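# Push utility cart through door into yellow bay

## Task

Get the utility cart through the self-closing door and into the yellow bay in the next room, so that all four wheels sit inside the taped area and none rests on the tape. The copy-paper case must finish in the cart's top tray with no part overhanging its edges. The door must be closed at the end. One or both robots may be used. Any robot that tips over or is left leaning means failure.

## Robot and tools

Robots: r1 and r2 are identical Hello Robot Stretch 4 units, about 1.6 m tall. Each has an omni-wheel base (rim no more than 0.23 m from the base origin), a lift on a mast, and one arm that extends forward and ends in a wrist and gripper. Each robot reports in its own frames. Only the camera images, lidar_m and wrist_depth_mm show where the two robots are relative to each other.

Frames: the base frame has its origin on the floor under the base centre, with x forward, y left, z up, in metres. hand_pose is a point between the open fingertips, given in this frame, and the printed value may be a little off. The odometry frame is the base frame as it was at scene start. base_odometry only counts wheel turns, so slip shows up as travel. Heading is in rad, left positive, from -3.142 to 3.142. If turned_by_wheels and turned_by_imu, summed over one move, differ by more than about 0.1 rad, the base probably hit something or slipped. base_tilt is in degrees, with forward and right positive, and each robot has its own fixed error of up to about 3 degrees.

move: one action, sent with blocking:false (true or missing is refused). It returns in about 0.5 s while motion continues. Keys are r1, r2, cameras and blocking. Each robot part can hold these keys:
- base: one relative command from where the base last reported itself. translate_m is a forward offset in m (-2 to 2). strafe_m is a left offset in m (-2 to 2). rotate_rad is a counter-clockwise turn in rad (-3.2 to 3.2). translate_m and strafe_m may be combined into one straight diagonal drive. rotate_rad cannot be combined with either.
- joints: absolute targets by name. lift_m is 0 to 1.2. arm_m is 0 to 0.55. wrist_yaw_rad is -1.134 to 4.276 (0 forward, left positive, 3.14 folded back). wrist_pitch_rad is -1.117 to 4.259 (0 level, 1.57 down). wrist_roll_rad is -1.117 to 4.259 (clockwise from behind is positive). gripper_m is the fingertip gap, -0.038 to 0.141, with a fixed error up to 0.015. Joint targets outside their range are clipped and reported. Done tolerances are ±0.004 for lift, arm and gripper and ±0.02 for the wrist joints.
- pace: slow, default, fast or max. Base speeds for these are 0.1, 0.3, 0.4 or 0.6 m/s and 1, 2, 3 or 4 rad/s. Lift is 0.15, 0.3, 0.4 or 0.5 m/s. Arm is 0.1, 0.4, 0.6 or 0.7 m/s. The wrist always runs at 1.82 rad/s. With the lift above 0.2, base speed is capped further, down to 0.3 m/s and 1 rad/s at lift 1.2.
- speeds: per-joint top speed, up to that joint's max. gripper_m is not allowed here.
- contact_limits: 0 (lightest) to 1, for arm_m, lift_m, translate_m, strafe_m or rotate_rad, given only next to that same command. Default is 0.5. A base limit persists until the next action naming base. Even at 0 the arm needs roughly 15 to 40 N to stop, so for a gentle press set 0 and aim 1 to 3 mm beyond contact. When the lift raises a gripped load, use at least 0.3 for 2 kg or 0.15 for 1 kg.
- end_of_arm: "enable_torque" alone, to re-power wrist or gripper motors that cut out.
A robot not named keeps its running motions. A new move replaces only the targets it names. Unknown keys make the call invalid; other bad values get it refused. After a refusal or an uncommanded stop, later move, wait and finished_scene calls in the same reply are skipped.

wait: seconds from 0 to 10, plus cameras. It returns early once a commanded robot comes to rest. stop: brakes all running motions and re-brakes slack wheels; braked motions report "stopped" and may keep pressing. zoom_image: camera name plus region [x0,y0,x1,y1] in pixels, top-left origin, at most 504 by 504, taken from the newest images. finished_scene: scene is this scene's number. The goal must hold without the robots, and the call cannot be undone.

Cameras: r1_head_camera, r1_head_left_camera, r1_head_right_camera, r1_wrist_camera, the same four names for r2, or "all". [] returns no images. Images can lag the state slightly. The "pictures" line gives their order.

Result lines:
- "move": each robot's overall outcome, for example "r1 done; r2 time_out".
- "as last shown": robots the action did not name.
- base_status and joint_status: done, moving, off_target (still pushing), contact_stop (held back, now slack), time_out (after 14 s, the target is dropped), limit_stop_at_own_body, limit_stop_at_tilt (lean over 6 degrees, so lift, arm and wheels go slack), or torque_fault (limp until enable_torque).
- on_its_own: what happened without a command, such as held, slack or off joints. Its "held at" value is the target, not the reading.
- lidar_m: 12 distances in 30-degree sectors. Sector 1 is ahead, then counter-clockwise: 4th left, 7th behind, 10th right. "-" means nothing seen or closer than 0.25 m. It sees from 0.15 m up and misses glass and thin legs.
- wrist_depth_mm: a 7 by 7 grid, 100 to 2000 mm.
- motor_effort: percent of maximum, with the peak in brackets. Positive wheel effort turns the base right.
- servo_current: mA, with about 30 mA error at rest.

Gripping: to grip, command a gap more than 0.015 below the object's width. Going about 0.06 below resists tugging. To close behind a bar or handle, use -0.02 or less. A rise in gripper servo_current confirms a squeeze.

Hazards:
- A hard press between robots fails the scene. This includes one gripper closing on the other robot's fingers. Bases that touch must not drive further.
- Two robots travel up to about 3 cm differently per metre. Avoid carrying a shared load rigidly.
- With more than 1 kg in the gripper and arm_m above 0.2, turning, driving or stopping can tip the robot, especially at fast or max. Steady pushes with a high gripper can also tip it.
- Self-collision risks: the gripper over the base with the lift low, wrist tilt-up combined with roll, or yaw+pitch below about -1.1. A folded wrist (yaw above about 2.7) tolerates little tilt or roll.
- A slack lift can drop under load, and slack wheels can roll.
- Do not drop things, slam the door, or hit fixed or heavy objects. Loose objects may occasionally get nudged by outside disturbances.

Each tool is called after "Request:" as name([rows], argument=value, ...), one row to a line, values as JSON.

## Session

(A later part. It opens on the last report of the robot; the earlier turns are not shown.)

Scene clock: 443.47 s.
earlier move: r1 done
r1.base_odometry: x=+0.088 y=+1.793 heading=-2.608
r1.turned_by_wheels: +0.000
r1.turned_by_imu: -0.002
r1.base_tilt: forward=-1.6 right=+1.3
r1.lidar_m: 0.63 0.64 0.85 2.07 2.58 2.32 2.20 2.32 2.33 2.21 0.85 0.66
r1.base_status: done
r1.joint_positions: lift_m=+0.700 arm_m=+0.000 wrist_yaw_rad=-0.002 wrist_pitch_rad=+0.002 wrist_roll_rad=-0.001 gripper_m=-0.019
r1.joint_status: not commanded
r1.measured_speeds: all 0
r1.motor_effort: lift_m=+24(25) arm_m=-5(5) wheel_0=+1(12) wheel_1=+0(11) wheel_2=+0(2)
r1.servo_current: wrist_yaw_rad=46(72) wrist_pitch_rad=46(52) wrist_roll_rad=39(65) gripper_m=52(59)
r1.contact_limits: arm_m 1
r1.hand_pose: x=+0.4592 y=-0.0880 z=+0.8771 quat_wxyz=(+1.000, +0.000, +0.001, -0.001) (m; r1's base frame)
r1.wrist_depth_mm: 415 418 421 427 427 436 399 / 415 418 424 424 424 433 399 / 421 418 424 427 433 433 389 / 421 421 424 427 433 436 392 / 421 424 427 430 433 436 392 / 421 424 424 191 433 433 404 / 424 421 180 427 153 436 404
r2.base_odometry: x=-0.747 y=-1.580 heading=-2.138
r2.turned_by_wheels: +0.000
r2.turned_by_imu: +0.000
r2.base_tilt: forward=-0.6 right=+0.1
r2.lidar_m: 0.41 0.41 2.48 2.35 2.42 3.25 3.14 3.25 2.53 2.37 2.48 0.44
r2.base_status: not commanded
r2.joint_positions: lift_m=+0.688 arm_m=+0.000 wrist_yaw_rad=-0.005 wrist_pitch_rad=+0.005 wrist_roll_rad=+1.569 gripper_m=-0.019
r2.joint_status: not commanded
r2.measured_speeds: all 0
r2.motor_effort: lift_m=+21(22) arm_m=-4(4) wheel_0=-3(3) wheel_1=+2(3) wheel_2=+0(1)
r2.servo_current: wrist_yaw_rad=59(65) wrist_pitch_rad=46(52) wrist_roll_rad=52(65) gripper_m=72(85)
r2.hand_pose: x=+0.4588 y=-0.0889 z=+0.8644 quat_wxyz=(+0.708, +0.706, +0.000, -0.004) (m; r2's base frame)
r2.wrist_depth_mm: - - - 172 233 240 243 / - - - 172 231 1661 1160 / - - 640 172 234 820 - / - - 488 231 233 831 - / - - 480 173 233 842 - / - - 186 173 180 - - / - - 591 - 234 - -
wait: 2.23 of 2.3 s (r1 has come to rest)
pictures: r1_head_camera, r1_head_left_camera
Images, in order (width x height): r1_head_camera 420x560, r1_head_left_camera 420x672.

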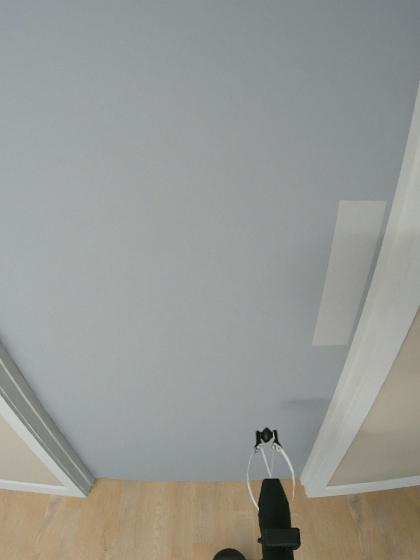

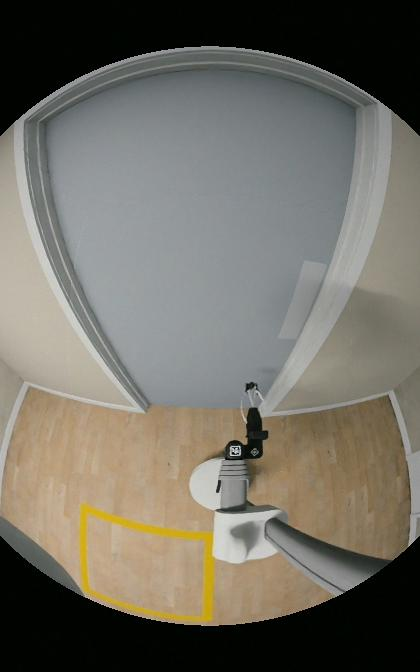

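Request:
move(r1={"base":{"strafe_m":-0.13}}, r2={"base":{"translate_m":-0.35}}, blocking=false, cameras=[])

Request:
wait(seconds=1, cameras=[])

Request:
move(r1={"base":{"translate_m":0.95},"contact_limits":{"translate_m":1}}, blocking=false, cameras=[])

Request:
wait(seconds=1.7, cameras=["r1_head_left_camera","r2_head_camera"])

Request:
wait(seconds=1.5, cameras=["r1_head_left_camera","r1_head_right_camera","r1_head_camera","r2_head_camera"])

Scene clock: 451.53 s.
move: r1 moving; r2 moving
r1.base_odometry: x=+0.069 y=+1.824 heading=-2.608
r1.turned_by_wheels: +0.000
r1.turned_by_imu: +0.000
r1.base_tilt: forward=-1.6 right=+1.3
r1.lidar_m: 0.62 0.65 0.87 2.11 2.61 2.29 2.22 2.32 2.29 2.20 0.84 0.64
r1.base_status: strafe_m moving
r1.joint_positions: lift_m=+0.700 arm_m=+0.000 wrist_yaw_rad=-0.002 wrist_pitch_rad=+0.002 wrist_roll_rad=-0.001 gripper_m=-0.019
r1.joint_status: not commanded
r1.measured_speeds: translate_m=+0.000 strafe_m=-0.140 rotate_rad=+0.000 lift_m=+0.000 arm_m=+0.000 wrist_yaw_rad=+0.000 wrist_pitch_rad=+0.000 wrist_roll_rad=+0.000
r1.motor_effort: lift_m=+24(25) arm_m=-4(5) wheel_0=+9(10) wheel_1=-9(10) wheel_2=+1(1)
r1.servo_current: wrist_yaw_rad=33(59) wrist_pitch_rad=46(46) wrist_roll_rad=72(72) gripper_m=59(59)
r1.contact_limits: arm_m 1
r1.hand_pose: x=+0.4592 y=-0.0880 z=+0.8771 quat_wxyz=(+1.000, +0.000, +0.001, -0.001) (m; r1's base frame)
r1.wrist_depth_mm: 421 418 424 427 427 427 364 / 421 421 424 427 430 427 368 / 421 421 427 424 430 433 370 / 418 421 427 424 430 433 373 / 424 424 427 430 430 436 377 / 424 427 424 191 433 433 375 / 424 424 180 430 153 424 377
r2.base_odometry: x=-0.730 y=-1.554 heading=-2.138
r2.turned_by_wheels: +0.000
r2.turned_by_imu: +0.001
r2.base_tilt: forward=-0.6 right=+0.0
r2.lidar_m: 0.40 0.42 2.51 2.37 2.45 3.24 3.14 3.21 2.48 2.37 2.47 0.40
r2.base_status: translate_m moving
r2.joint_positions: lift_m=+0.688 arm_m=+0.000 wrist_yaw_rad=+0.003 wrist_pitch_rad=+0.005 wrist_roll_rad=+1.569 gripper_m=-0.019
r2.joint_status: not commanded
r2.measured_speeds: translate_m=-0.122 strafe_m=+0.000 rotate_rad=-0.002 lift_m=+0.000 arm_m=+0.000 wrist_yaw_rad=+0.002 wrist_pitch_rad=+0.000 wrist_roll_rad=+0.000
r2.motor_effort: lift_m=+22(22) arm_m=-4(4) wheel_0=-6(11) wheel_1=-8(10) wheel_2=+20(20)
r2.servo_current: wrist_yaw_rad=46(59) wrist_pitch_rad=39(46) wrist_roll_rad=39(52) gripper_m=72(85)
r2.hand_pose: x=+0.4596 y=-0.0865 z=+0.8644 quat_wxyz=(+0.708, +0.706, +0.003, -0.001) (m; r2's base frame)
r2.wrist_depth_mm: - - - 165 224 231 248 / - - - 167 225 1618 569 / - - 585 169 228 820 - / - - 462 229 230 831 - / - - 496 172 234 831 - / - - 185 173 180 - - / - - - - 237 - -
pictures: none
No camera images: "cameras" was empty.

Scene clock: 452.53 s.
earlier move: r1 moving; r2 moving
r1.base_odometry: x=+0.022 y=+1.905 heading=-2.608
r1.turned_by_wheels: +0.000
r1.turned_by_imu: +0.000
r1.base_tilt: forward=-1.6 right=+1.3
r1.lidar_m: 0.62 0.67 0.91 2.09 2.71 2.32 2.21 2.30 2.18 2.10 0.83 0.60
r1.base_status: strafe_m moving
r1.joint_positions: lift_m=+0.700 arm_m=+0.000 wrist_yaw_rad=-0.002 wrist_pitch_rad=+0.002 wrist_roll_rad=-0.001 gripper_m=-0.019
r1.joint_status: not commanded
r1.measured_speeds: all 0
r1.motor_effort: lift_m=+25(25) arm_m=-5(5) wheel_0=+2(11) wheel_1=-1(10) wheel_2=+0(2)
r1.servo_current: wrist_yaw_rad=72(72) wrist_pitch_rad=39(52) wrist_roll_rad=46(72) gripper_m=52(59)
r1.contact_limits: arm_m 1
r1.hand_pose: x=+0.4592 y=-0.0880 z=+0.8771 quat_wxyz=(+1.000, +0.000, +0.001, -0.001) (m; r1's base frame)
r1.wrist_depth_mm: 421 421 427 427 430 353 353 / 421 421 427 433 430 359 355 / 418 424 424 430 427 366 357 / 424 424 427 430 430 353 359 / 424 424 427 433 436 373 359 / 424 427 427 191 415 373 359 / 427 427 180 433 153 - 359
r2.base_odometry: x=-0.609 y=-1.364 heading=-2.138
r2.turned_by_wheels: +0.000
r2.turned_by_imu: +0.001
r2.base_tilt: forward=-0.6 right=+0.1
r2.lidar_m: 0.40 0.41 2.51 2.34 2.42 3.02 2.90 2.98 2.50 2.39 2.47 0.42
r2.base_status: translate_m moving
r2.joint_positions: lift_m=+0.688 arm_m=+0.000 wrist_yaw_rad=+0.004 wrist_pitch_rad=+0.005 wrist_roll_rad=+1.569 gripper_m=-0.019
r2.joint_status: not commanded
r2.measured_speeds: translate_m=-0.221 strafe_m=-0.001 rotate_rad=+0.005 lift_m=+0.000 arm_m=+0.000 wrist_yaw_rad=+0.000 wrist_pitch_rad=+0.000 wrist_roll_rad=+0.000
r2.motor_effort: lift_m=+21(22) arm_m=-4(4) wheel_0=-4(11) wheel_1=-3(10) wheel_2=+6(20)
r2.servo_current: wrist_yaw_rad=39(59) wrist_pitch_rad=46(52) wrist_roll_rad=46(59) gripper_m=65(85)
r2.hand_pose: x=+0.4596 y=-0.0863 z=+0.8644 quat_wxyz=(+0.708, +0.706, +0.003, +0.000) (m; r2's base frame)
r2.wrist_depth_mm: - - - 163 222 229 248 / - - - 165 224 1576 - / - - 580 167 227 809 - / - - 462 229 229 820 - / - - 500 171 231 831 - / - - 185 173 179 - - / - - - - 237 - -
wait: 1.00 s; no rest
pictures: none
No camera images: "cameras" was empty.

Scene clock: 453.03 s.
earlier move: r1 done; r2 moving
move: r1 moving
r1.base_odometry: x=-0.005 y=+1.889 heading=-2.608
r1.turned_by_wheels: +0.000
r1.turned_by_imu: +0.000
r1.base_tilt: forward=-1.6 right=+1.2
r1.lidar_m: 0.59 0.63 0.89 1.99 2.72 2.35 2.21 2.36 2.19 2.09 0.78 0.56
r1.base_status: translate_m moving
r1.joint_positions: lift_m=+0.700 arm_m=+0.000 wrist_yaw_rad=-0.002 wrist_pitch_rad=+0.002 wrist_roll_rad=-0.001 gripper_m=-0.019
r1.joint_status: not commanded
r1.measured_speeds: translate_m=+0.122 strafe_m=+0.000 rotate_rad=-0.002 lift_m=+0.000 arm_m=+0.000 wrist_yaw_rad=+0.000 wrist_pitch_rad=+0.000 wrist_roll_rad=+0.000
r1.motor_effort: lift_m=+25(25) arm_m=-4(5) wheel_0=+7(9) wheel_1=+4(7) wheel_2=-9(9)
r1.servo_current: wrist_yaw_rad=46(65) wrist_pitch_rad=39(46) wrist_roll_rad=52(59) gripper_m=52(59)
r1.contact_limits: arm_m 1; translate_m 1
r1.hand_pose: x=+0.4592 y=-0.0880 z=+0.8771 quat_wxyz=(+1.000, +0.000, +0.001, -0.001) (m; r1's base frame)
r1.wrist_depth_mm: 392 397 397 399 404 327 329 / 397 394 399 399 404 329 329 / 394 397 402 404 407 330 332 / 394 397 399 404 410 332 334 / 394 397 404 407 410 336 336 / 399 399 402 191 402 340 334 / 397 399 183 407 161 - 338
r2.base_odometry: x=-0.567 y=-1.299 heading=-2.138
r2.turned_by_wheels: +0.000
r2.turned_by_imu: +0.000
r2.base_tilt: forward=-0.7 right=+0.1
r2.lidar_m: 0.37 0.42 2.46 2.34 2.36 2.97 2.82 2.91 2.54 2.40 2.48 0.42
r2.base_status: translate_m moving
r2.joint_positions: lift_m=+0.688 arm_m=+0.000 wrist_yaw_rad=+0.003 wrist_pitch_rad=+0.005 wrist_roll_rad=+1.569 gripper_m=-0.019
r2.joint_status: not commanded
r2.measured_speeds: translate_m=-0.094 strafe_m=+0.002 rotate_rad=+0.002 lift_m=+0.000 arm_m=+0.000 wrist_yaw_rad=-0.012 wrist_pitch_rad=+0.000 wrist_roll_rad=+0.000
r2.motor_effort: lift_m=+21(21) arm_m=-3(4) wheel_0=-1(6) wheel_1=-4(5) wheel_2=+4(6)
r2.servo_current: wrist_yaw_rad=46(59) wrist_pitch_rad=46(46) wrist_roll_rad=39(52) gripper_m=72(85)
r2.hand_pose: x=+0.4596 y=-0.0865 z=+0.8644 quat_wxyz=(+0.708, +0.706, +0.003, -0.001) (m; r2's base frame)
r2.wrist_depth_mm: - - - 165 223 232 246 / - - - 166 225 1661 1098 / - - 597 168 229 798 - / - - 462 229 230 831 - / - - 488 171 231 831 - / - - 185 172 179 - - / - - 621 - 236 - -
pictures: none
No camera images: "cameras" was empty.

Scene clock: 453.70 s.
earlier move: r1 moving; r2 done
r1.base_odometry: x=-0.126 y=+1.818 heading=-2.608
r1.turned_by_wheels: +0.000
r1.turned_by_imu: +0.000
r1.base_tilt: forward=-1.6 right=+1.3
r1.lidar_m: 0.45 0.49 0.65 1.49 2.72 2.48 2.39 2.50 2.17 1.74 0.57 0.45
r1.base_status: translate_m moving
r1.joint_positions: lift_m=+0.700 arm_m=+0.000 wrist_yaw_rad=-0.002 wrist_pitch_rad=+0.002 wrist_roll_rad=-0.001 gripper_m=-0.019
r1.joint_status: not commanded
r1.measured_speeds: translate_m=+0.289 strafe_m=-0.001 rotate_rad=+0.003 lift_m=+0.000 arm_m=+0.000 wrist_yaw_rad=+0.000 wrist_pitch_rad=+0.000 wrist_roll_rad=+0.000
r1.motor_effort: lift_m=+24(25) arm_m=-4(5) wheel_0=+7(9) wheel_1=+6(7) wheel_2=-10(10)
r1.servo_current: wrist_yaw_rad=59(65) wrist_pitch_rad=46(46) wrist_roll_rad=52(59) gripper_m=46(59)
r1.contact_limits: arm_m 1; translate_m 1
r1.hand_pose: x=+0.4592 y=-0.0880 z=+0.8771 quat_wxyz=(+1.000, +0.000, +0.001, -0.001) (m; r1's base frame)
r1.wrist_depth_mm: 263 267 271 272 274 246 201 / 264 266 270 272 274 247 203 / 266 267 270 273 276 249 205 / 266 268 271 276 277 251 206 / 266 270 272 274 278 252 206 / 267 270 271 191 279 253 206 / 267 268 273 183 153 245 206
r2.base_odometry: x=-0.559 y=-1.285 heading=-2.139
r2.turned_by_wheels: +0.000
r2.turned_by_imu: +0.000
r2.base_tilt: forward=-0.7 right=+0.1
r2.lidar_m: 0.41 0.42 2.48 2.33 2.40 2.95 2.80 2.89 2.53 2.39 2.49 0.43
r2.base_status: done
r2.joint_positions: lift_m=+0.688 arm_m=+0.000 wrist_yaw_rad=+0.003 wrist_pitch_rad=+0.005 wrist_roll_rad=+1.569 gripper_m=-0.019
r2.joint_status: not commanded
r2.measured_speeds: all 0
r2.motor_effort: lift_m=+21(22) arm_m=-4(4) wheel_0=-2(6) wheel_1=-3(5) wheel_2=+1(6)
r2.servo_current: wrist_yaw_rad=52(59) wrist_pitch_rad=46(52) wrist_roll_rad=46(52) gripper_m=72(85)
r2.hand_pose: x=+0.4596 y=-0.0865 z=+0.8644 quat_wxyz=(+0.708, +0.706, +0.003, -0.001) (m; r2's base frame)
r2.wrist_depth_mm: - - - 165 224 231 247 / - - - 167 227 1661 1098 / - - 591 169 229 820 - / - - 462 229 230 820 - / - - 492 171 232 831 - / - - 185 172 179 - - / - - 621 - 236 - -
wait: 0.67 of 1.7 s (r2 has come to rest)
pictures: r1_head_left_camera, r2_head_camera
Images, in order (width x height): r1_head_left_camera 420x672, r2_head_camera 420x560.

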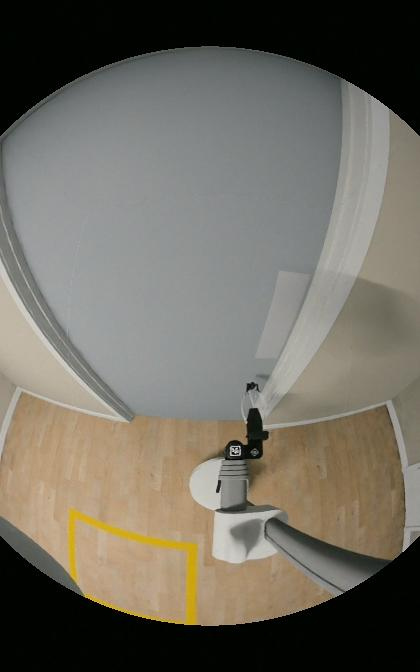

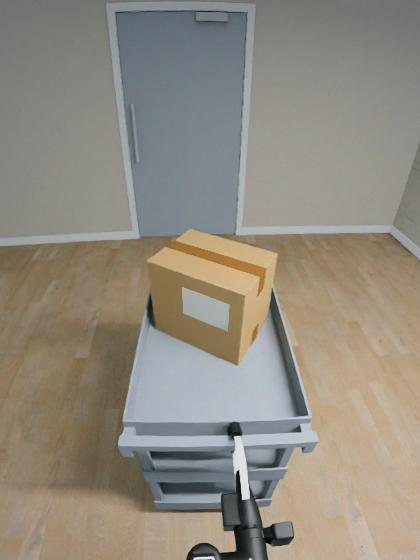

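Scene clock: 455.20 s.
earlier move: r1 moving
r1.base_odometry: x=-0.513 y=+1.589 heading=-2.609
r1.turned_by_wheels: -0.001
r1.turned_by_imu: +0.048
r1.base_tilt: forward=-1.7 right=+1.3
r1.lidar_m: 0.35 0.34 0.38 0.61 2.73 2.90 2.84 2.96 2.31 0.25 0.25 0.47
r1.base_status: translate_m moving
r1.joint_positions: lift_m=+0.700 arm_m=+0.000 wrist_yaw_rad=-0.014 wrist_pitch_rad=+0.002 wrist_roll_rad=-0.001 gripper_m=-0.020
r1.joint_status: not commanded
r1.measured_speeds: translate_m=+0.303 strafe_m=+0.000 rotate_rad=-0.002 lift_m=+0.000 arm_m=+0.000 wrist_yaw_rad=+0.000 wrist_pitch_rad=+0.000 wrist_roll_rad=+0.000
r1.motor_effort: lift_m=+23(25) arm_m=+6(16) wheel_0=+6(10) wheel_1=+6(13) wheel_2=-17(28)
r1.servo_current: wrist_yaw_rad=85(111) wrist_pitch_rad=39(52) wrist_roll_rad=46(65) gripper_m=39(59)
r1.contact_limits: arm_m 1; translate_m 1
r1.hand_pose: x=+0.4578 y=-0.0915 z=+0.8772 quat_wxyz=(+1.000, +0.000, +0.001, -0.007) (m; r1's base frame)
r1.wrist_depth_mm: 176 192 213 236 262 - - / 177 191 213 236 262 - - / 178 193 213 236 260 - - / 178 192 213 237 263 - - / 177 192 213 237 263 - - / 175 193 204 198 255 - - / 174 187 206 184 178 - -
r2.base_odometry: x=-0.559 y=-1.285 heading=-2.139
r2.turned_by_wheels: +0.000
r2.turned_by_imu: +0.000
r2.base_tilt: forward=-0.7 right=+0.1
r2.lidar_m: 0.38 0.43 2.49 2.34 2.38 2.95 2.81 2.89 2.54 2.40 2.48 0.43
r2.base_status: done
r2.joint_positions: lift_m=+0.688 arm_m=+0.000 wrist_yaw_rad=+0.003 wrist_pitch_rad=+0.005 wrist_roll_rad=+1.569 gripper_m=-0.019
r2.joint_status: not commanded
r2.measured_speeds: all 0
r2.motor_effort: lift_m=+21(22) arm_m=-4(4) wheel_0=-2(6) wheel_1=-3(5) wheel_2=+1(6)
r2.servo_current: wrist_yaw_rad=39(65) wrist_pitch_rad=46(52) wrist_roll_rad=52(59) gripper_m=78(85)
r2.hand_pose: x=+0.4596 y=-0.0865 z=+0.8644 quat_wxyz=(+0.708, +0.706, +0.003, -0.001) (m; r2's base frame)
r2.wrist_depth_mm: - - - 165 225 231 246 / - - - 167 226 1618 1098 / - - 591 168 228 809 - / - - 462 229 230 831 - / - - 484 171 232 842 - / - - 186 173 179 - - / - - 615 - 236 - -
wait: 1.50 s; no rest
pictures: r1_head_camera, r1_head_left_camera, r1_head_right_camera, r2_head_camera
Images, in order (width x height): r1_head_camera 420x560, r1_head_left_camera 420x672, r1_head_right_camera 420x672, r2_head_camera 420x560.

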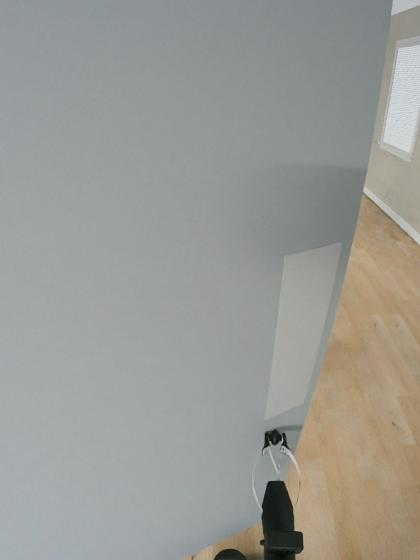

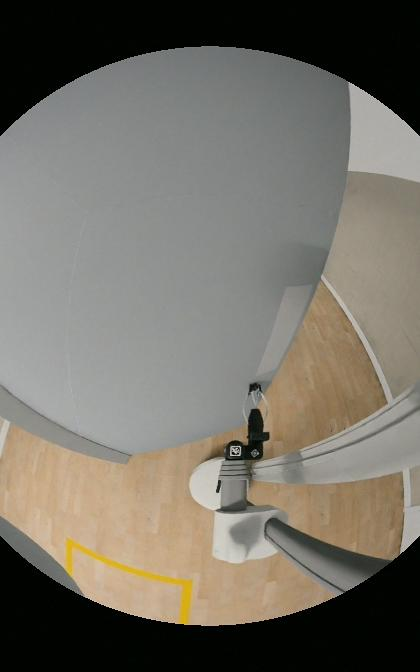

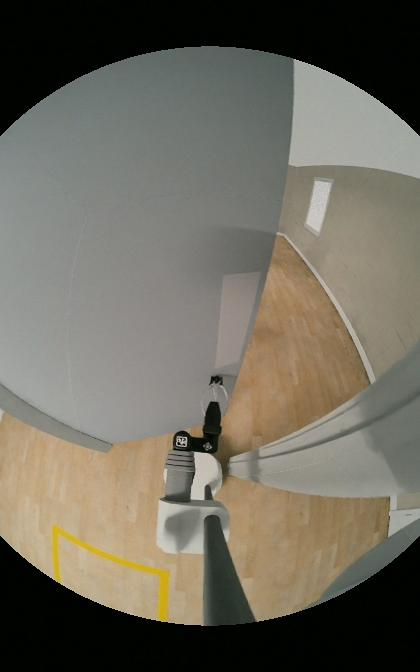

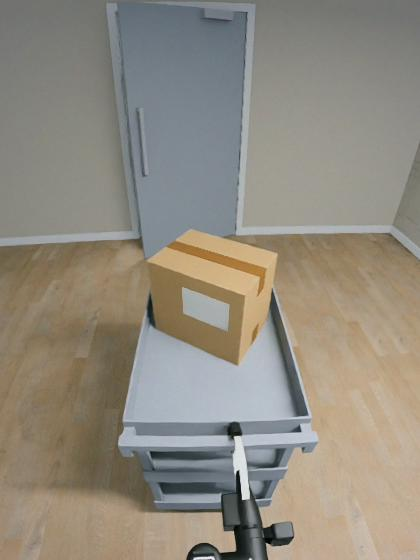

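Working. Continue.

Request:
wait(seconds=1, cameras=["r1_head_left_camera","r1_head_right_camera","r2_head_camera"])

Scene clock: 459.10 s.
earlier move: r1 done
r1.base_odometry: x=-0.797 y=+1.422 heading=-2.609
r1.turned_by_wheels: +0.000
r1.turned_by_imu: -0.009
r1.base_tilt: forward=-1.6 right=+1.3
r1.lidar_m: 0.26 0.25 0.25 0.31 0.64 3.27 3.17 0.35 0.35 0.97 2.23 3.08
r1.base_status: done
r1.joint_positions: lift_m=+0.700 arm_m=+0.000 wrist_yaw_rad=-0.016 wrist_pitch_rad=+0.002 wrist_roll_rad=-0.001 gripper_m=-0.020
r1.joint_status: not commanded
r1.measured_speeds: all 0
r1.motor_effort: lift_m=+24(25) arm_m=+6(16) wheel_0=-7(12) wheel_1=+2(13) wheel_2=-9(28)
r1.servo_current: wrist_yaw_rad=91(111) wrist_pitch_rad=39(52) wrist_roll_rad=65(72) gripper_m=39(59)
r1.contact_limits: arm_m 1; translate_m 1
r1.hand_pose: x=+0.4577 y=-0.0919 z=+0.8772 quat_wxyz=(+1.000, +0.000, +0.001, -0.008) (m; r1's base frame)
r1.wrist_depth_mm: 114 130 142 - - - - / 112 126 142 - - - - / 112 130 143 - - - - / 110 130 142 - - - - / 111 127 143 - - - - / 113 130 146 199 183 - - / 110 124 143 183 1863 134 -
r2.base_odometry: x=-0.559 y=-1.285 heading=-2.139
r2.turned_by_wheels: +0.000
r2.turned_by_imu: +0.001
r2.base_tilt: forward=-0.7 right=+0.1
r2.lidar_m: 0.40 0.43 2.46 2.34 2.35 2.94 2.80 2.89 2.53 2.39 2.48 0.41
r2.base_status: done
r2.joint_positions: lift_m=+0.688 arm_m=+0.000 wrist_yaw_rad=+0.003 wrist_pitch_rad=+0.005 wrist_roll_rad=+1.569 gripper_m=-0.019
r2.joint_status: not commanded
r2.measured_speeds: all 0
r2.motor_effort: lift_m=+21(22) arm_m=-3(4) wheel_0=-2(6) wheel_1=-3(5) wheel_2=+1(6)
r2.servo_current: wrist_yaw_rad=52(65) wrist_pitch_rad=46(52) wrist_roll_rad=46(59) gripper_m=78(85)
r2.hand_pose: x=+0.4596 y=-0.0865 z=+0.8644 quat_wxyz=(+0.708, +0.706, +0.003, -0.001) (m; r2's base frame)
r2.wrist_depth_mm: - - - 165 224 232 246 / - - - 167 227 1661 1098 / - - 603 168 228 820 - / - - 466 229 230 842 - / - - 488 171 232 842 - / - - 186 173 179 - - / - - 621 - 236 - -
wait: 0.00 of 1 s (r1 has come to rest)
pictures: r1_head_left_camera, r1_head_right_camera, r2_head_camera
Images, in order (width x height): r1_head_left_camera 420x672, r1_head_right_camera 420x672, r2_head_camera 420x560.

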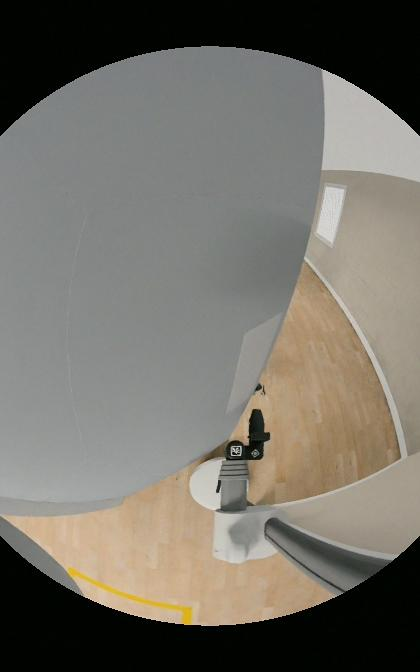

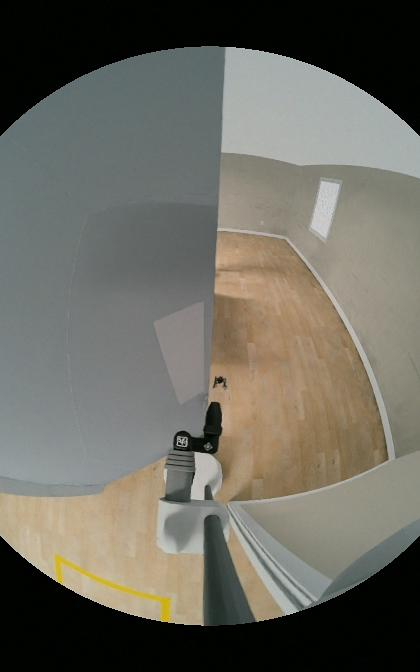

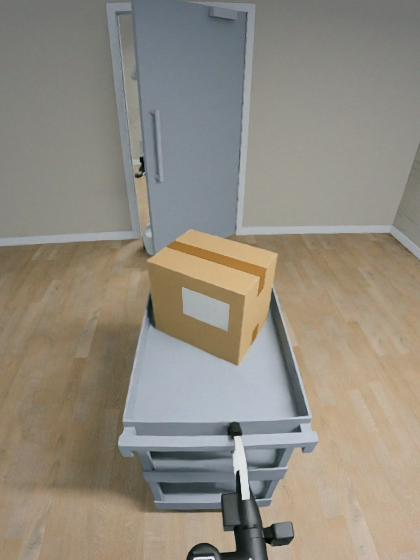

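Request:
move(r1={"base":{"translate_m":0.6},"contact_limits":{"translate_m":1}}, blocking=false, cameras=[])

Request:
wait(seconds=2.5, cameras=["r1_head_left_camera","r1_head_right_camera","r2_head_camera"])

Scene clock: 465.53 s.
move: r1 moving
r1.base_odometry: x=-0.824 y=+1.407 heading=-2.611
r1.turned_by_wheels: -0.001
r1.turned_by_imu: -0.003
r1.base_tilt: forward=-1.6 right=+1.3
r1.lidar_m: 0.26 0.25 0.25 0.28 0.57 3.28 3.23 0.34 0.36 1.06 2.21 3.07
r1.base_status: translate_m moving
r1.joint_positions: lift_m=+0.700 arm_m=+0.000 wrist_yaw_rad=-0.016 wrist_pitch_rad=+0.002 wrist_roll_rad=-0.001 gripper_m=-0.020
r1.joint_status: not commanded
r1.measured_speeds: translate_m=+0.121 strafe_m=-0.001 rotate_rad=+0.004 lift_m=+0.000 arm_m=+0.000 wrist_yaw_rad=+0.000 wrist_pitch_rad=+0.000 wrist_roll_rad=+0.000
r1.motor_effort: lift_m=+23(24) arm_m=+6(6) wheel_0=-5(7) wheel_1=+6(8) wheel_2=-21(21)
r1.servo_current: wrist_yaw_rad=91(98) wrist_pitch_rad=46(46) wrist_roll_rad=39(59) gripper_m=39(46)
r1.contact_limits: arm_m 1; translate_m 1
r1.hand_pose: x=+0.4577 y=-0.0919 z=+0.8772 quat_wxyz=(+1.000, +0.000, +0.001, -0.008) (m; r1's base frame)
r1.wrist_depth_mm: 105 120 - - - - - / 105 120 - - - - - / 105 118 - - - - - / 105 125 - - - - - / 108 120 - - - - - / 107 120 180 200 182 - - / 105 119 146 180 1756 133 -
r2: as last shown
r2.lidar_m: 0.39 0.40 2.48 2.35 2.40 2.97 2.80 2.89 2.51 2.39 2.47 0.44
r2.motor_effort: lift_m=+21(22) arm_m=-4(4) wheel_0=-2(3) wheel_1=-4(4) wheel_2=+1(1)
r2.servo_current: wrist_yaw_rad=52(59) wrist_pitch_rad=46(52) wrist_roll_rad=52(65) gripper_m=72(78)
r2.wrist_depth_mm: - - - 165 225 232 247 / - - - 167 226 1661 1098 / - - 591 169 229 809 - / - - 466 229 229 831 - / - - 488 172 232 842 - / - - 186 173 179 - - / - - 609 - 236 - -
pictures: none
No camera images: "cameras" was empty.

Scene clock: 468.03 s.
earlier move: r1 moving
r1.base_odometry: x=-1.309 y=+1.120 heading=-2.609
r1.turned_by_wheels: +0.002
r1.turned_by_imu: +0.000
r1.base_tilt: forward=-1.5 right=+1.3
r1.lidar_m: 1.10 1.14 2.70 0.25 0.28 0.78 3.82 0.84 1.14 2.13 2.22 3.09
r1.base_status: translate_m moving
r1.joint_positions: lift_m=+0.700 arm_m=+0.000 wrist_yaw_rad=-0.003 wrist_pitch_rad=+0.002 wrist_roll_rad=-0.001 gripper_m=-0.020
r1.joint_status: not commanded
r1.measured_speeds: translate_m=+0.054 strafe_m=+0.000 rotate_rad=-0.005 lift_m=+0.000 arm_m=+0.000 wrist_yaw_rad=+0.000 wrist_pitch_rad=+0.000 wrist_roll_rad=+0.000
r1.motor_effort: lift_m=+22(24) arm_m=+4(6) wheel_0=+0(11) wheel_1=+7(19) wheel_2=+0(22)
r1.servo_current: wrist_yaw_rad=46(98) wrist_pitch_rad=46(52) wrist_roll_rad=39(78) gripper_m=39(46)
r1.contact_limits: arm_m 1; translate_m 1
r1.hand_pose: x=+0.4590 y=-0.0882 z=+0.8773 quat_wxyz=(+1.000, +0.000, +0.001, -0.001) (m; r1's base frame)
r1.wrist_depth_mm: - - - - - - - / - - - - - - - / - - - - - - - / - 1060 1008 - - - - / - - - - - - - / - - 185 199 - - - / - 134 164 179 144 - -
r2.base_odometry: x=-0.559 y=-1.285 heading=-2.139
r2.turned_by_wheels: +0.000
r2.turned_by_imu: +0.000
r2.base_tilt: forward=-0.7 right=+0.1
r2.lidar_m: 0.41 0.41 2.48 2.33 2.32 2.96 2.82 2.89 2.54 2.38 2.47 0.42
r2.base_status: not commanded
r2.joint_positions: lift_m=+0.688 arm_m=+0.000 wrist_yaw_rad=+0.003 wrist_pitch_rad=+0.005 wrist_roll_rad=+1.569 gripper_m=-0.019
r2.joint_status: not commanded
r2.measured_speeds: all 0
r2.motor_effort: lift_m=+21(22) arm_m=-3(4) wheel_0=-2(3) wheel_1=-3(4) wheel_2=+1(2)
r2.servo_current: wrist_yaw_rad=52(65) wrist_pitch_rad=46(52) wrist_roll_rad=46(65) gripper_m=85(85)
r2.hand_pose: x=+0.4596 y=-0.0865 z=+0.8644 quat_wxyz=(+0.708, +0.706, +0.003, -0.001) (m; r2's base frame)
r2.wrist_depth_mm: - - - 166 224 232 246 / - - - 167 227 1661 1098 / - - 591 168 229 809 - / - 1983 469 229 231 831 - / - - 488 171 232 842 - / - - 186 173 180 - - / - - 621 - 236 - -
wait: 2.50 s; no rest
pictures: r1_head_left_camera, r1_head_right_camera, r2_head_camera
Images, in order (width x height): r1_head_left_camera 420x672, r1_head_right_camera 420x672, r2_head_camera 420x560.

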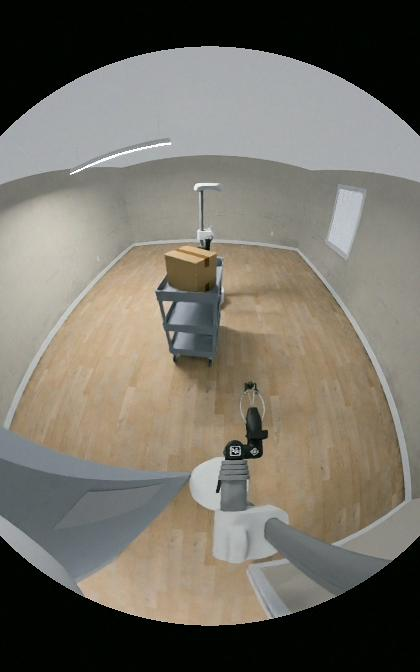

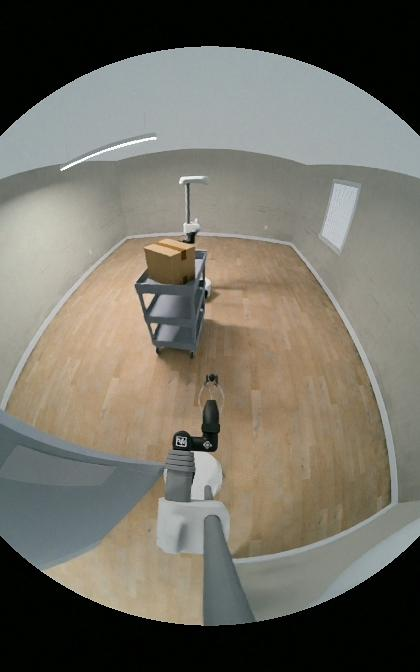

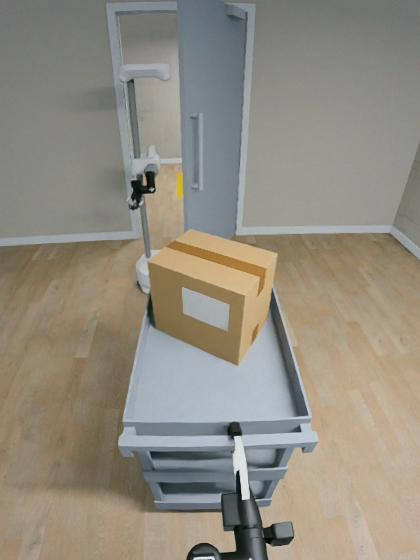

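Request:
move(r1={"base":{"strafe_m":0.4},"contact_limits":{"strafe_m":0.9}}, blocking=false, cameras=[])

Request:
wait(seconds=2.3, cameras=["r1_head_left_camera","r2_head_camera"])

Scene clock: 476.17 s.
earlier move: r1 done
move: r1 moving
r1.base_odometry: x=-1.295 y=+1.086 heading=-2.609
r1.turned_by_wheels: +0.000
r1.turned_by_imu: -0.001
r1.base_tilt: forward=-1.6 right=+1.3
r1.lidar_m: 1.09 1.17 2.69 0.25 0.28 0.70 3.83 0.86 1.19 2.17 2.26 3.12
r1.base_status: strafe_m moving
r1.joint_positions: lift_m=+0.700 arm_m=+0.000 wrist_yaw_rad=-0.003 wrist_pitch_rad=+0.002 wrist_roll_rad=-0.001 gripper_m=-0.020
r1.joint_status: not commanded
r1.measured_speeds: translate_m=-0.002 strafe_m=+0.141 rotate_rad=+0.013 lift_m=+0.000 arm_m=+0.000 wrist_yaw_rad=+0.000 wrist_pitch_rad=+0.000 wrist_roll_rad=+0.000
r1.motor_effort: lift_m=+22(22) arm_m=+4(4) wheel_0=-17(20) wheel_1=+13(15) wheel_2=-1(2)
r1.servo_current: wrist_yaw_rad=46(65) wrist_pitch_rad=46(52) wrist_roll_rad=33(52) gripper_m=39(46)
r1.contact_limits: arm_m 1; strafe_m 0.9
r1.hand_pose: x=+0.4590 y=-0.0882 z=+0.8773 quat_wxyz=(+1.000, +0.000, +0.001, -0.001) (m; r1's base frame)
r1.wrist_depth_mm: - - - - - - - / - - - - - - - / - - - - - - - / - 1042 991 - - - - / - - - - - - - / - - 185 199 - - - / - 133 164 179 144 - -
r2: as last shown
r2.turned_by_imu: +0.001
r2.lidar_m: 0.38 0.42 2.48 2.36 2.41 2.94 2.79 2.89 2.54 2.39 2.49 0.44
r2.motor_effort: lift_m=+21(22) arm_m=-4(4) wheel_0=-2(3) wheel_1=-3(4) wheel_2=+1(1)
r2.servo_current: wrist_yaw_rad=46(59) wrist_pitch_rad=52(52) wrist_roll_rad=52(52) gripper_m=78(78)
r2.wrist_depth_mm: - - - 166 225 232 247 / - - - 167 227 1661 1098 / - - 591 169 229 809 - / - 1863 462 229 230 831 - / - - 492 171 232 842 - / - - 186 173 179 - - / - - 615 - 236 - -
pictures: none
No camera images: "cameras" was empty.

Scene clock: 478.33 s.
earlier move: r1 done
r1.base_odometry: x=-1.110 y=+0.773 heading=-2.609
r1.turned_by_wheels: +0.000
r1.turned_by_imu: +0.001
r1.base_tilt: forward=-1.6 right=+1.2
r1.lidar_m: 1.09 0.25 0.25 - 0.25 0.34 3.85 1.01 1.19 2.52 2.64 1.12
r1.base_status: done
r1.joint_positions: lift_m=+0.700 arm_m=+0.000 wrist_yaw_rad=-0.003 wrist_pitch_rad=+0.002 wrist_roll_rad=-0.001 gripper_m=-0.020
r1.joint_status: not commanded
r1.measured_speeds: all 0
r1.motor_effort: lift_m=+22(22) arm_m=+4(4) wheel_0=-4(20) wheel_1=+1(16) wheel_2=-1(3)
r1.servo_current: wrist_yaw_rad=52(65) wrist_pitch_rad=39(52) wrist_roll_rad=59(65) gripper_m=39(52)
r1.contact_limits: arm_m 1; strafe_m 0.9
r1.hand_pose: x=+0.4590 y=-0.0882 z=+0.8773 quat_wxyz=(+1.000, +0.000, +0.001, -0.001) (m; r1's base frame)
r1.wrist_depth_mm: - - - - - - - / - - - - - - - / - - - 1042 - - - / - - - 976 - - - / - - - - - - - / - - - 191 - - - / - - 164 147 144 - -
r2.base_odometry: x=-0.559 y=-1.285 heading=-2.139
r2.turned_by_wheels: +0.000
r2.turned_by_imu: +0.000
r2.base_tilt: forward=-0.7 right=+0.1
r2.lidar_m: 0.37 0.41 2.46 2.32 2.39 2.96 2.78 2.89 2.53 2.39 2.46 0.44
r2.base_status: not commanded
r2.joint_positions: lift_m=+0.688 arm_m=+0.000 wrist_yaw_rad=+0.003 wrist_pitch_rad=+0.005 wrist_roll_rad=+1.569 gripper_m=-0.019
r2.joint_status: not commanded
r2.measured_speeds: all 0
r2.motor_effort: lift_m=+21(22) arm_m=-4(4) wheel_0=-2(3) wheel_1=-3(4) wheel_2=+1(1)
r2.servo_current: wrist_yaw_rad=39(59) wrist_pitch_rad=33(52) wrist_roll_rad=52(59) gripper_m=78(85)
r2.hand_pose: x=+0.4596 y=-0.0865 z=+0.8644 quat_wxyz=(+0.708, +0.706, +0.003, -0.001) (m; r2's base frame)
r2.wrist_depth_mm: - - - 166 226 232 247 / - - - 167 226 1661 1098 / - - 585 169 229 820 - / - - 462 229 230 842 - / - - 488 171 232 842 - / - - 186 173 179 - - / - - 621 - 236 - -
wait: 2.17 of 2.3 s (r1 has come to rest)
pictures: r1_head_left_camera, r2_head_camera
Images, in order (width x height): r1_head_left_camera 420x672, r2_head_camera 420x560.

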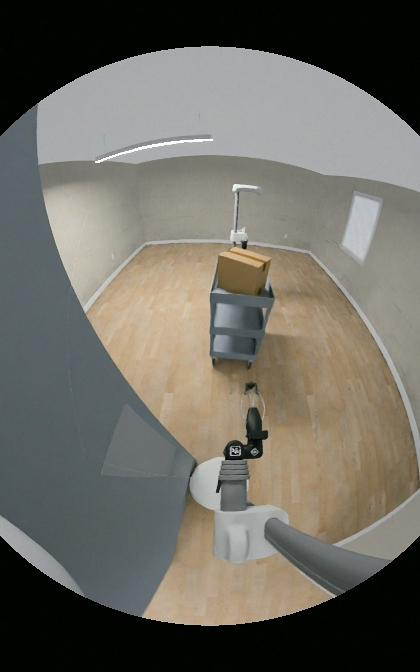

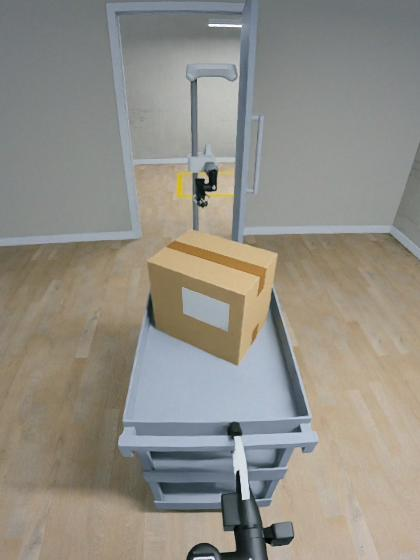

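Request:
move(r1={"base":{"strafe_m":0.55},"contact_limits":{"strafe_m":0.9}}, blocking=false, cameras=[])

Request:
wait(seconds=2.8, cameras=["r1_head_left_camera","r2_head_camera"])

Scene clock: 482.67 s.
move: r1 moving
r1.base_odometry: x=-1.092 y=+0.742 heading=-2.610
r1.turned_by_wheels: -0.001
r1.turned_by_imu: -0.001
r1.base_tilt: forward=-1.6 right=+1.3
r1.lidar_m: 1.09 0.25 0.25 - 0.25 0.31 3.89 1.08 1.18 2.57 2.68 1.12
r1.base_status: strafe_m moving
r1.joint_positions: lift_m=+0.700 arm_m=+0.000 wrist_yaw_rad=-0.003 wrist_pitch_rad=+0.002 wrist_roll_rad=-0.001 gripper_m=-0.020
r1.joint_status: not commanded
r1.measured_speeds: translate_m=+0.001 strafe_m=+0.140 rotate_rad=-0.007 lift_m=+0.000 arm_m=+0.000 wrist_yaw_rad=+0.000 wrist_pitch_rad=+0.000 wrist_roll_rad=+0.000
r1.motor_effort: lift_m=+22(22) arm_m=+4(4) wheel_0=-18(18) wheel_1=+13(14) wheel_2=+1(1)
r1.servo_current: wrist_yaw_rad=39(59) wrist_pitch_rad=46(46) wrist_roll_rad=39(59) gripper_m=46(52)
r1.contact_limits: arm_m 1; strafe_m 0.9
r1.hand_pose: x=+0.4590 y=-0.0882 z=+0.8773 quat_wxyz=(+1.000, +0.000, +0.001, -0.001) (m; r1's base frame)
r1.wrist_depth_mm: - - - - - - - / - - - - - - - / - - - 1025 - - - / - - - 991 1060 - - / - - - - - - - / - - 904 199 - - - / - - 165 147 143 - -
r2: as last shown
r2.turned_by_imu: +0.001
r2.lidar_m: 0.39 0.42 2.46 2.34 2.39 2.97 2.80 2.87 2.52 2.39 2.49 0.42
r2.motor_effort: lift_m=+21(21) arm_m=-4(4) wheel_0=-2(3) wheel_1=-3(4) wheel_2=+1(2)
r2.servo_current: wrist_yaw_rad=52(52) wrist_pitch_rad=46(52) wrist_roll_rad=33(59) gripper_m=78(85)
r2.wrist_depth_mm: - - - 165 226 232 246 / - - - 167 226 1661 1098 / - - 591 169 229 820 - / - - 466 229 230 831 - / - - 488 171 232 831 - / - - 186 172 179 - - / - - 627 - 236 - -
pictures: none
No camera images: "cameras" was empty.

Scene clock: 484.73 s.
earlier move: r1 contact_stop
r1.base_odometry: x=-0.964 y=+0.520 heading=-2.567
r1.turned_by_wheels: +0.043
r1.turned_by_imu: +0.041
r1.base_tilt: forward=-1.6 right=+1.3
r1.lidar_m: 1.09 2.70 0.25 - 0.25 0.27 0.58 1.19 1.25 2.77 2.94 1.14
r1.base_status: strafe_m contact_stop (by the wheels' count: +0.292 of +0.550)
r1.joint_positions: lift_m=+0.700 arm_m=+0.000 wrist_yaw_rad=-0.001 wrist_pitch_rad=+0.002 wrist_roll_rad=-0.001 gripper_m=-0.020
r1.joint_status: not commanded
r1.measured_speeds: all 0
r1.on_its_own: the wheels are slack since a contact_stop
r1.motor_effort: lift_m=+20(22) arm_m=-4(4) wheel_0=+0(28) wheel_1=+0(31) wheel_2=+0(8)
r1.servo_current: wrist_yaw_rad=52(65) wrist_pitch_rad=46(52) wrist_roll_rad=39(72) gripper_m=39(52)
r1.contact_limits: arm_m 1; strafe_m 0.9
r1.hand_pose: x=+0.4593 y=-0.0876 z=+0.8775 quat_wxyz=(+1.000, +0.000, +0.001, +0.000) (m; r1's base frame)
r1.wrist_depth_mm: - - - - - - - / - - - - - - - / - - - - 1008 - - / - - - - 960 - - / - - - - - - - / - - - 199 179 - - / - - 178 180 144 - -
r2.base_odometry: x=-0.559 y=-1.285 heading=-2.139
r2.turned_by_wheels: +0.000
r2.turned_by_imu: +0.000
r2.base_tilt: forward=-0.7 right=+0.1
r2.lidar_m: 0.39 0.42 2.47 2.34 2.36 2.95 2.78 2.91 2.50 2.39 2.47 0.43
r2.base_status: not commanded
r2.joint_positions: lift_m=+0.688 arm_m=+0.000 wrist_yaw_rad=+0.003 wrist_pitch_rad=+0.005 wrist_roll_rad=+1.569 gripper_m=-0.019
r2.joint_status: not commanded
r2.measured_speeds: all 0
r2.motor_effort: lift_m=+21(22) arm_m=-4(4) wheel_0=-3(3) wheel_1=-4(4) wheel_2=+1(2)
r2.servo_current: wrist_yaw_rad=52(65) wrist_pitch_rad=46(52) wrist_roll_rad=52(59) gripper_m=78(85)
r2.hand_pose: x=+0.4596 y=-0.0865 z=+0.8644 quat_wxyz=(+0.708, +0.706, +0.003, -0.001) (m; r2's base frame)
r2.wrist_depth_mm: - - - 166 224 232 246 / - - - 167 227 1537 1098 / - - 597 168 229 809 - / - - 462 229 229 820 - / - - 488 172 232 842 - / - - 186 173 179 - - / - - 609 - 236 - -
wait: 2.07 of 2.8 s (r1 has come to rest)
pictures: r1_head_left_camera, r2_head_camera
Images, in order (width x height): r1_head_left_camera 420x672, r2_head_camera 420x560.

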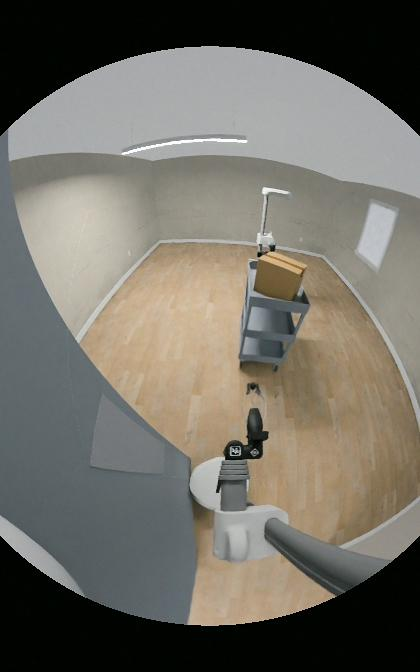

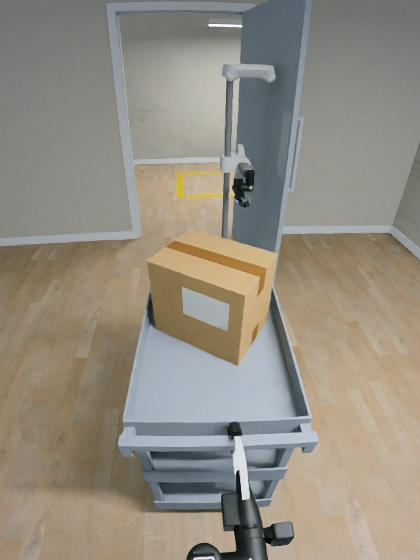

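Request:
move(r1={"base":{"translate_m":0.2,"strafe_m":0.08},"contact_limits":{"translate_m":1}}, blocking=false, cameras=[])

Request:
wait(seconds=2, cameras=["r1_head_left_camera","r1_head_right_camera","r2_head_camera"])

Scene clock: 495.37 s.
move: r1 moving
r1.base_odometry: x=-0.984 y=+0.493 heading=-2.566
r1.turned_by_wheels: +0.001
r1.turned_by_imu: +0.000
r1.base_tilt: forward=-1.6 right=+1.2
r1.lidar_m: 1.09 2.66 0.25 - 0.25 0.25 0.57 1.24 1.27 2.79 2.93 1.10
r1.base_status: translate_m moving; strafe_m moving
r1.joint_positions: lift_m=+0.700 arm_m=+0.000 wrist_yaw_rad=-0.001 wrist_pitch_rad=+0.002 wrist_roll_rad=-0.001 gripper_m=-0.020
r1.joint_status: not commanded
r1.measured_speeds: translate_m=+0.122 strafe_m=+0.048 rotate_rad=+0.001 lift_m=+0.000 arm_m=+0.000 wrist_yaw_rad=+0.000 wrist_pitch_rad=+0.000 wrist_roll_rad=+0.000
r1.motor_effort: lift_m=+20(20) arm_m=-4(4) wheel_0=-2(4) wheel_1=+12(14) wheel_2=-7(9)
r1.servo_current: wrist_yaw_rad=46(65) wrist_pitch_rad=39(52) wrist_roll_rad=26(52) gripper_m=33(46)
r1.contact_limits: arm_m 1; translate_m 1
r1.hand_pose: x=+0.4593 y=-0.0876 z=+0.8775 quat_wxyz=(+1.000, +0.000, +0.001, +0.000) (m; r1's base frame)
r1.wrist_depth_mm: - - - - - - - / - - - - - - - / - - - - 1025 - - / - - - - 960 1042 - / - - - - - - - / - - - 198 178 - - / - - 178 179 143 - -
r2: as last shown
r2.turned_by_imu: +0.001
r2.lidar_m: 0.38 0.43 2.49 2.34 2.39 2.97 2.80 2.87 2.53 2.39 2.47 0.44
r2.motor_effort: lift_m=+21(21) arm_m=-4(4) wheel_0=-2(3) wheel_1=-3(3) wheel_2=+1(1)
r2.servo_current: wrist_yaw_rad=52(59) wrist_pitch_rad=46(52) wrist_roll_rad=52(52) gripper_m=72(78)
r2.wrist_depth_mm: - - - 166 224 232 246 / - - - 167 227 1537 1078 / - - 597 168 228 820 - / - - 466 229 230 842 - / - - 488 171 232 842 - / - - 186 173 179 - - / - - 621 - 236 - -
pictures: none
No camera images: "cameras" was empty.

Scene clock: 496.97 s.
earlier move: r1 done
r1.base_odometry: x=-1.088 y=+0.345 heading=-2.566
r1.turned_by_wheels: +0.001
r1.turned_by_imu: +0.144
r1.base_tilt: forward=-1.6 right=+1.3
r1.lidar_m: 4.33 2.33 1.92 1.91 0.25 0.28 0.85 1.35 1.84 2.81 3.18 0.95
r1.base_status: done
r1.joint_positions: lift_m=+0.700 arm_m=+0.000 wrist_yaw_rad=-0.001 wrist_pitch_rad=+0.002 wrist_roll_rad=-0.001 gripper_m=-0.020
r1.joint_status: not commanded
r1.measured_speeds: all 0
r1.motor_effort: lift_m=+20(20) arm_m=-4(4) wheel_0=-12(14) wheel_1=+33(36) wheel_2=-4(9)
r1.servo_current: wrist_yaw_rad=26(78) wrist_pitch_rad=39(52) wrist_roll_rad=39(65) gripper_m=46(52)
r1.contact_limits: arm_m 1; translate_m 1
r1.hand_pose: x=+0.4593 y=-0.0876 z=+0.8775 quat_wxyz=(+1.000, +0.000, +0.001, +0.000) (m; r1's base frame)
r1.wrist_depth_mm: - - - - - - - / - - - - - - - / - - - - - 809 707 / - - - - - 798 699 / - - - - - 654 621 / - - - 199 - - - / - - 178 183 143 - -
r2.base_odometry: x=-0.559 y=-1.285 heading=-2.139
r2.turned_by_wheels: +0.000
r2.turned_by_imu: +0.000
r2.base_tilt: forward=-0.7 right=+0.1
r2.lidar_m: 0.39 0.43 2.49 2.32 2.37 2.93 2.80 2.90 2.54 2.40 2.48 0.43
r2.base_status: not commanded
r2.joint_positions: lift_m=+0.688 arm_m=+0.000 wrist_yaw_rad=+0.003 wrist_pitch_rad=+0.005 wrist_roll_rad=+1.569 gripper_m=-0.019
r2.joint_status: not commanded
r2.measured_speeds: all 0
r2.motor_effort: lift_m=+21(22) arm_m=-3(4) wheel_0=-2(3) wheel_1=-3(4) wheel_2=+1(2)
r2.servo_current: wrist_yaw_rad=46(59) wrist_pitch_rad=52(52) wrist_roll_rad=46(59) gripper_m=78(78)
r2.hand_pose: x=+0.4596 y=-0.0865 z=+0.8644 quat_wxyz=(+0.708, +0.706, +0.003, -0.001) (m; r2's base frame)
r2.wrist_depth_mm: - - - 166 225 232 247 / - - - 166 226 1576 1098 / - - 597 168 229 809 - / - - 462 229 230 831 - / - - 488 171 233 831 - / - - 185 172 180 - - / - - 615 - 236 - -
wait: 1.60 of 2 s (r1 has come to rest)
pictures: r1_head_left_camera, r1_head_right_camera, r2_head_camera
Images, in order (width x height): r1_head_left_camera 420x672, r1_head_right_camera 420x672, r2_head_camera 420x560.

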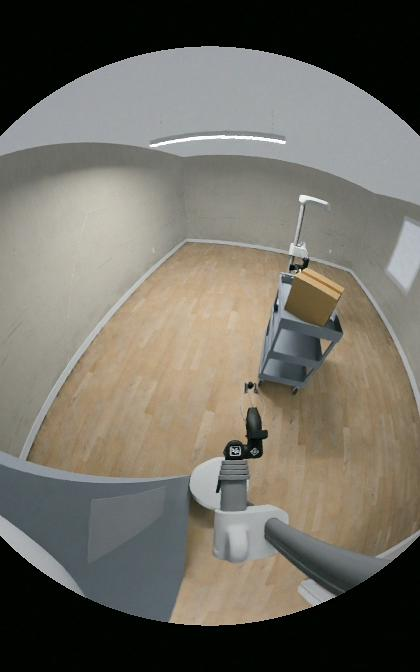

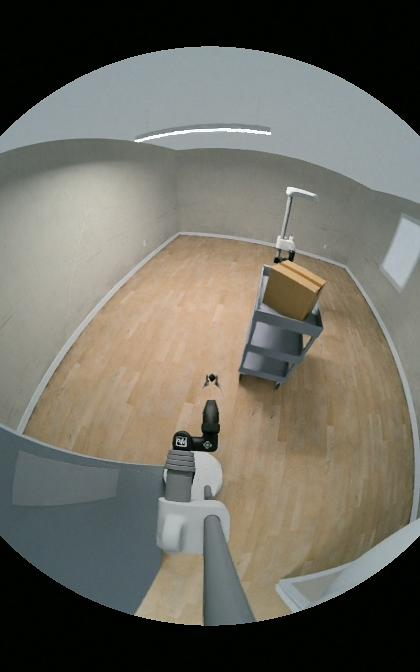

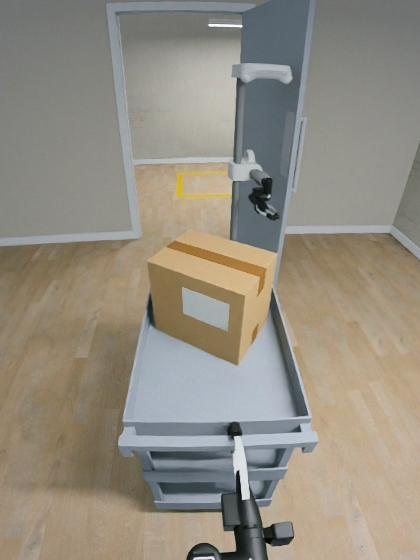

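Request:
move(r1={"base":{"translate_m":0.05,"strafe_m":0.15},"contact_limits":{"translate_m":1}}, blocking=false, cameras=[])

Request:
wait(seconds=1.5, cameras=["r1_head_left_camera","r2_head_camera","r2_head_right_camera"])

Scene clock: 527.43 s.
move: r1 contact_stop
r1.base_odometry: x=-1.087 y=+0.342 heading=-2.534
r1.turned_by_wheels: +0.032
r1.turned_by_imu: +0.018
r1.base_tilt: forward=-1.6 right=+1.3
r1.lidar_m: 4.20 2.28 1.91 1.91 0.25 0.29 0.93 1.35 1.88 2.80 1.13 0.93
r1.base_status: translate_m contact_stop; strafe_m contact_stop
r1.joint_positions: lift_m=+0.700 arm_m=+0.000 wrist_yaw_rad=-0.001 wrist_pitch_rad=+0.002 wrist_roll_rad=-0.001 gripper_m=-0.020
r1.joint_status: not commanded
r1.measured_speeds: translate_m=-0.001 strafe_m=-0.003 rotate_rad=+0.003 lift_m=+0.000 arm_m=+0.000 wrist_yaw_rad=+0.000 wrist_pitch_rad=+0.000 wrist_roll_rad=+0.000
r1.on_its_own: the wheels are slack since a contact_stop
r1.motor_effort: lift_m=+20(20) arm_m=-3(4) wheel_0=-2(30) wheel_1=+3(37) wheel_2=+0(8)
r1.servo_current: wrist_yaw_rad=59(72) wrist_pitch_rad=46(46) wrist_roll_rad=39(52) gripper_m=39(46)
r1.contact_limits: arm_m 1; translate_m 1
r1.hand_pose: x=+0.4593 y=-0.0876 z=+0.8775 quat_wxyz=(+1.000, +0.000, +0.001, +0.000) (m; r1's base frame)
r1.wrist_depth_mm: - - - - - - - / - - - - - - - / - - - - - 831 707 / - - - - - 809 707 / - - - - - 640 609 / - - - 193 - - - / - - 178 183 143 - -
r2: as last shown
r2.turned_by_imu: +0.004
r2.base_tilt: forward=-0.7 right=+0.0
r2.lidar_m: 0.39 0.43 2.48 2.34 2.39 2.95 2.79 2.89 2.55 2.38 2.47 0.42
r2.motor_effort: lift_m=+21(22) arm_m=-4(4) wheel_0=-2(3) wheel_1=-3(4) wheel_2=+1(1)
r2.servo_current: wrist_yaw_rad=46(59) wrist_pitch_rad=39(46) wrist_roll_rad=39(52) gripper_m=78(78)
r2.wrist_depth_mm: - - - 165 224 232 247 / - - - 167 227 1537 1098 / - - 597 168 229 820 - / - - 462 229 229 842 - / - - 488 172 233 842 - / - - 186 173 179 - - / - - 615 - 236 - -
pictures: none
No camera images: "cameras" was empty.

not run: a stop that you did not command came earlier in this reply.


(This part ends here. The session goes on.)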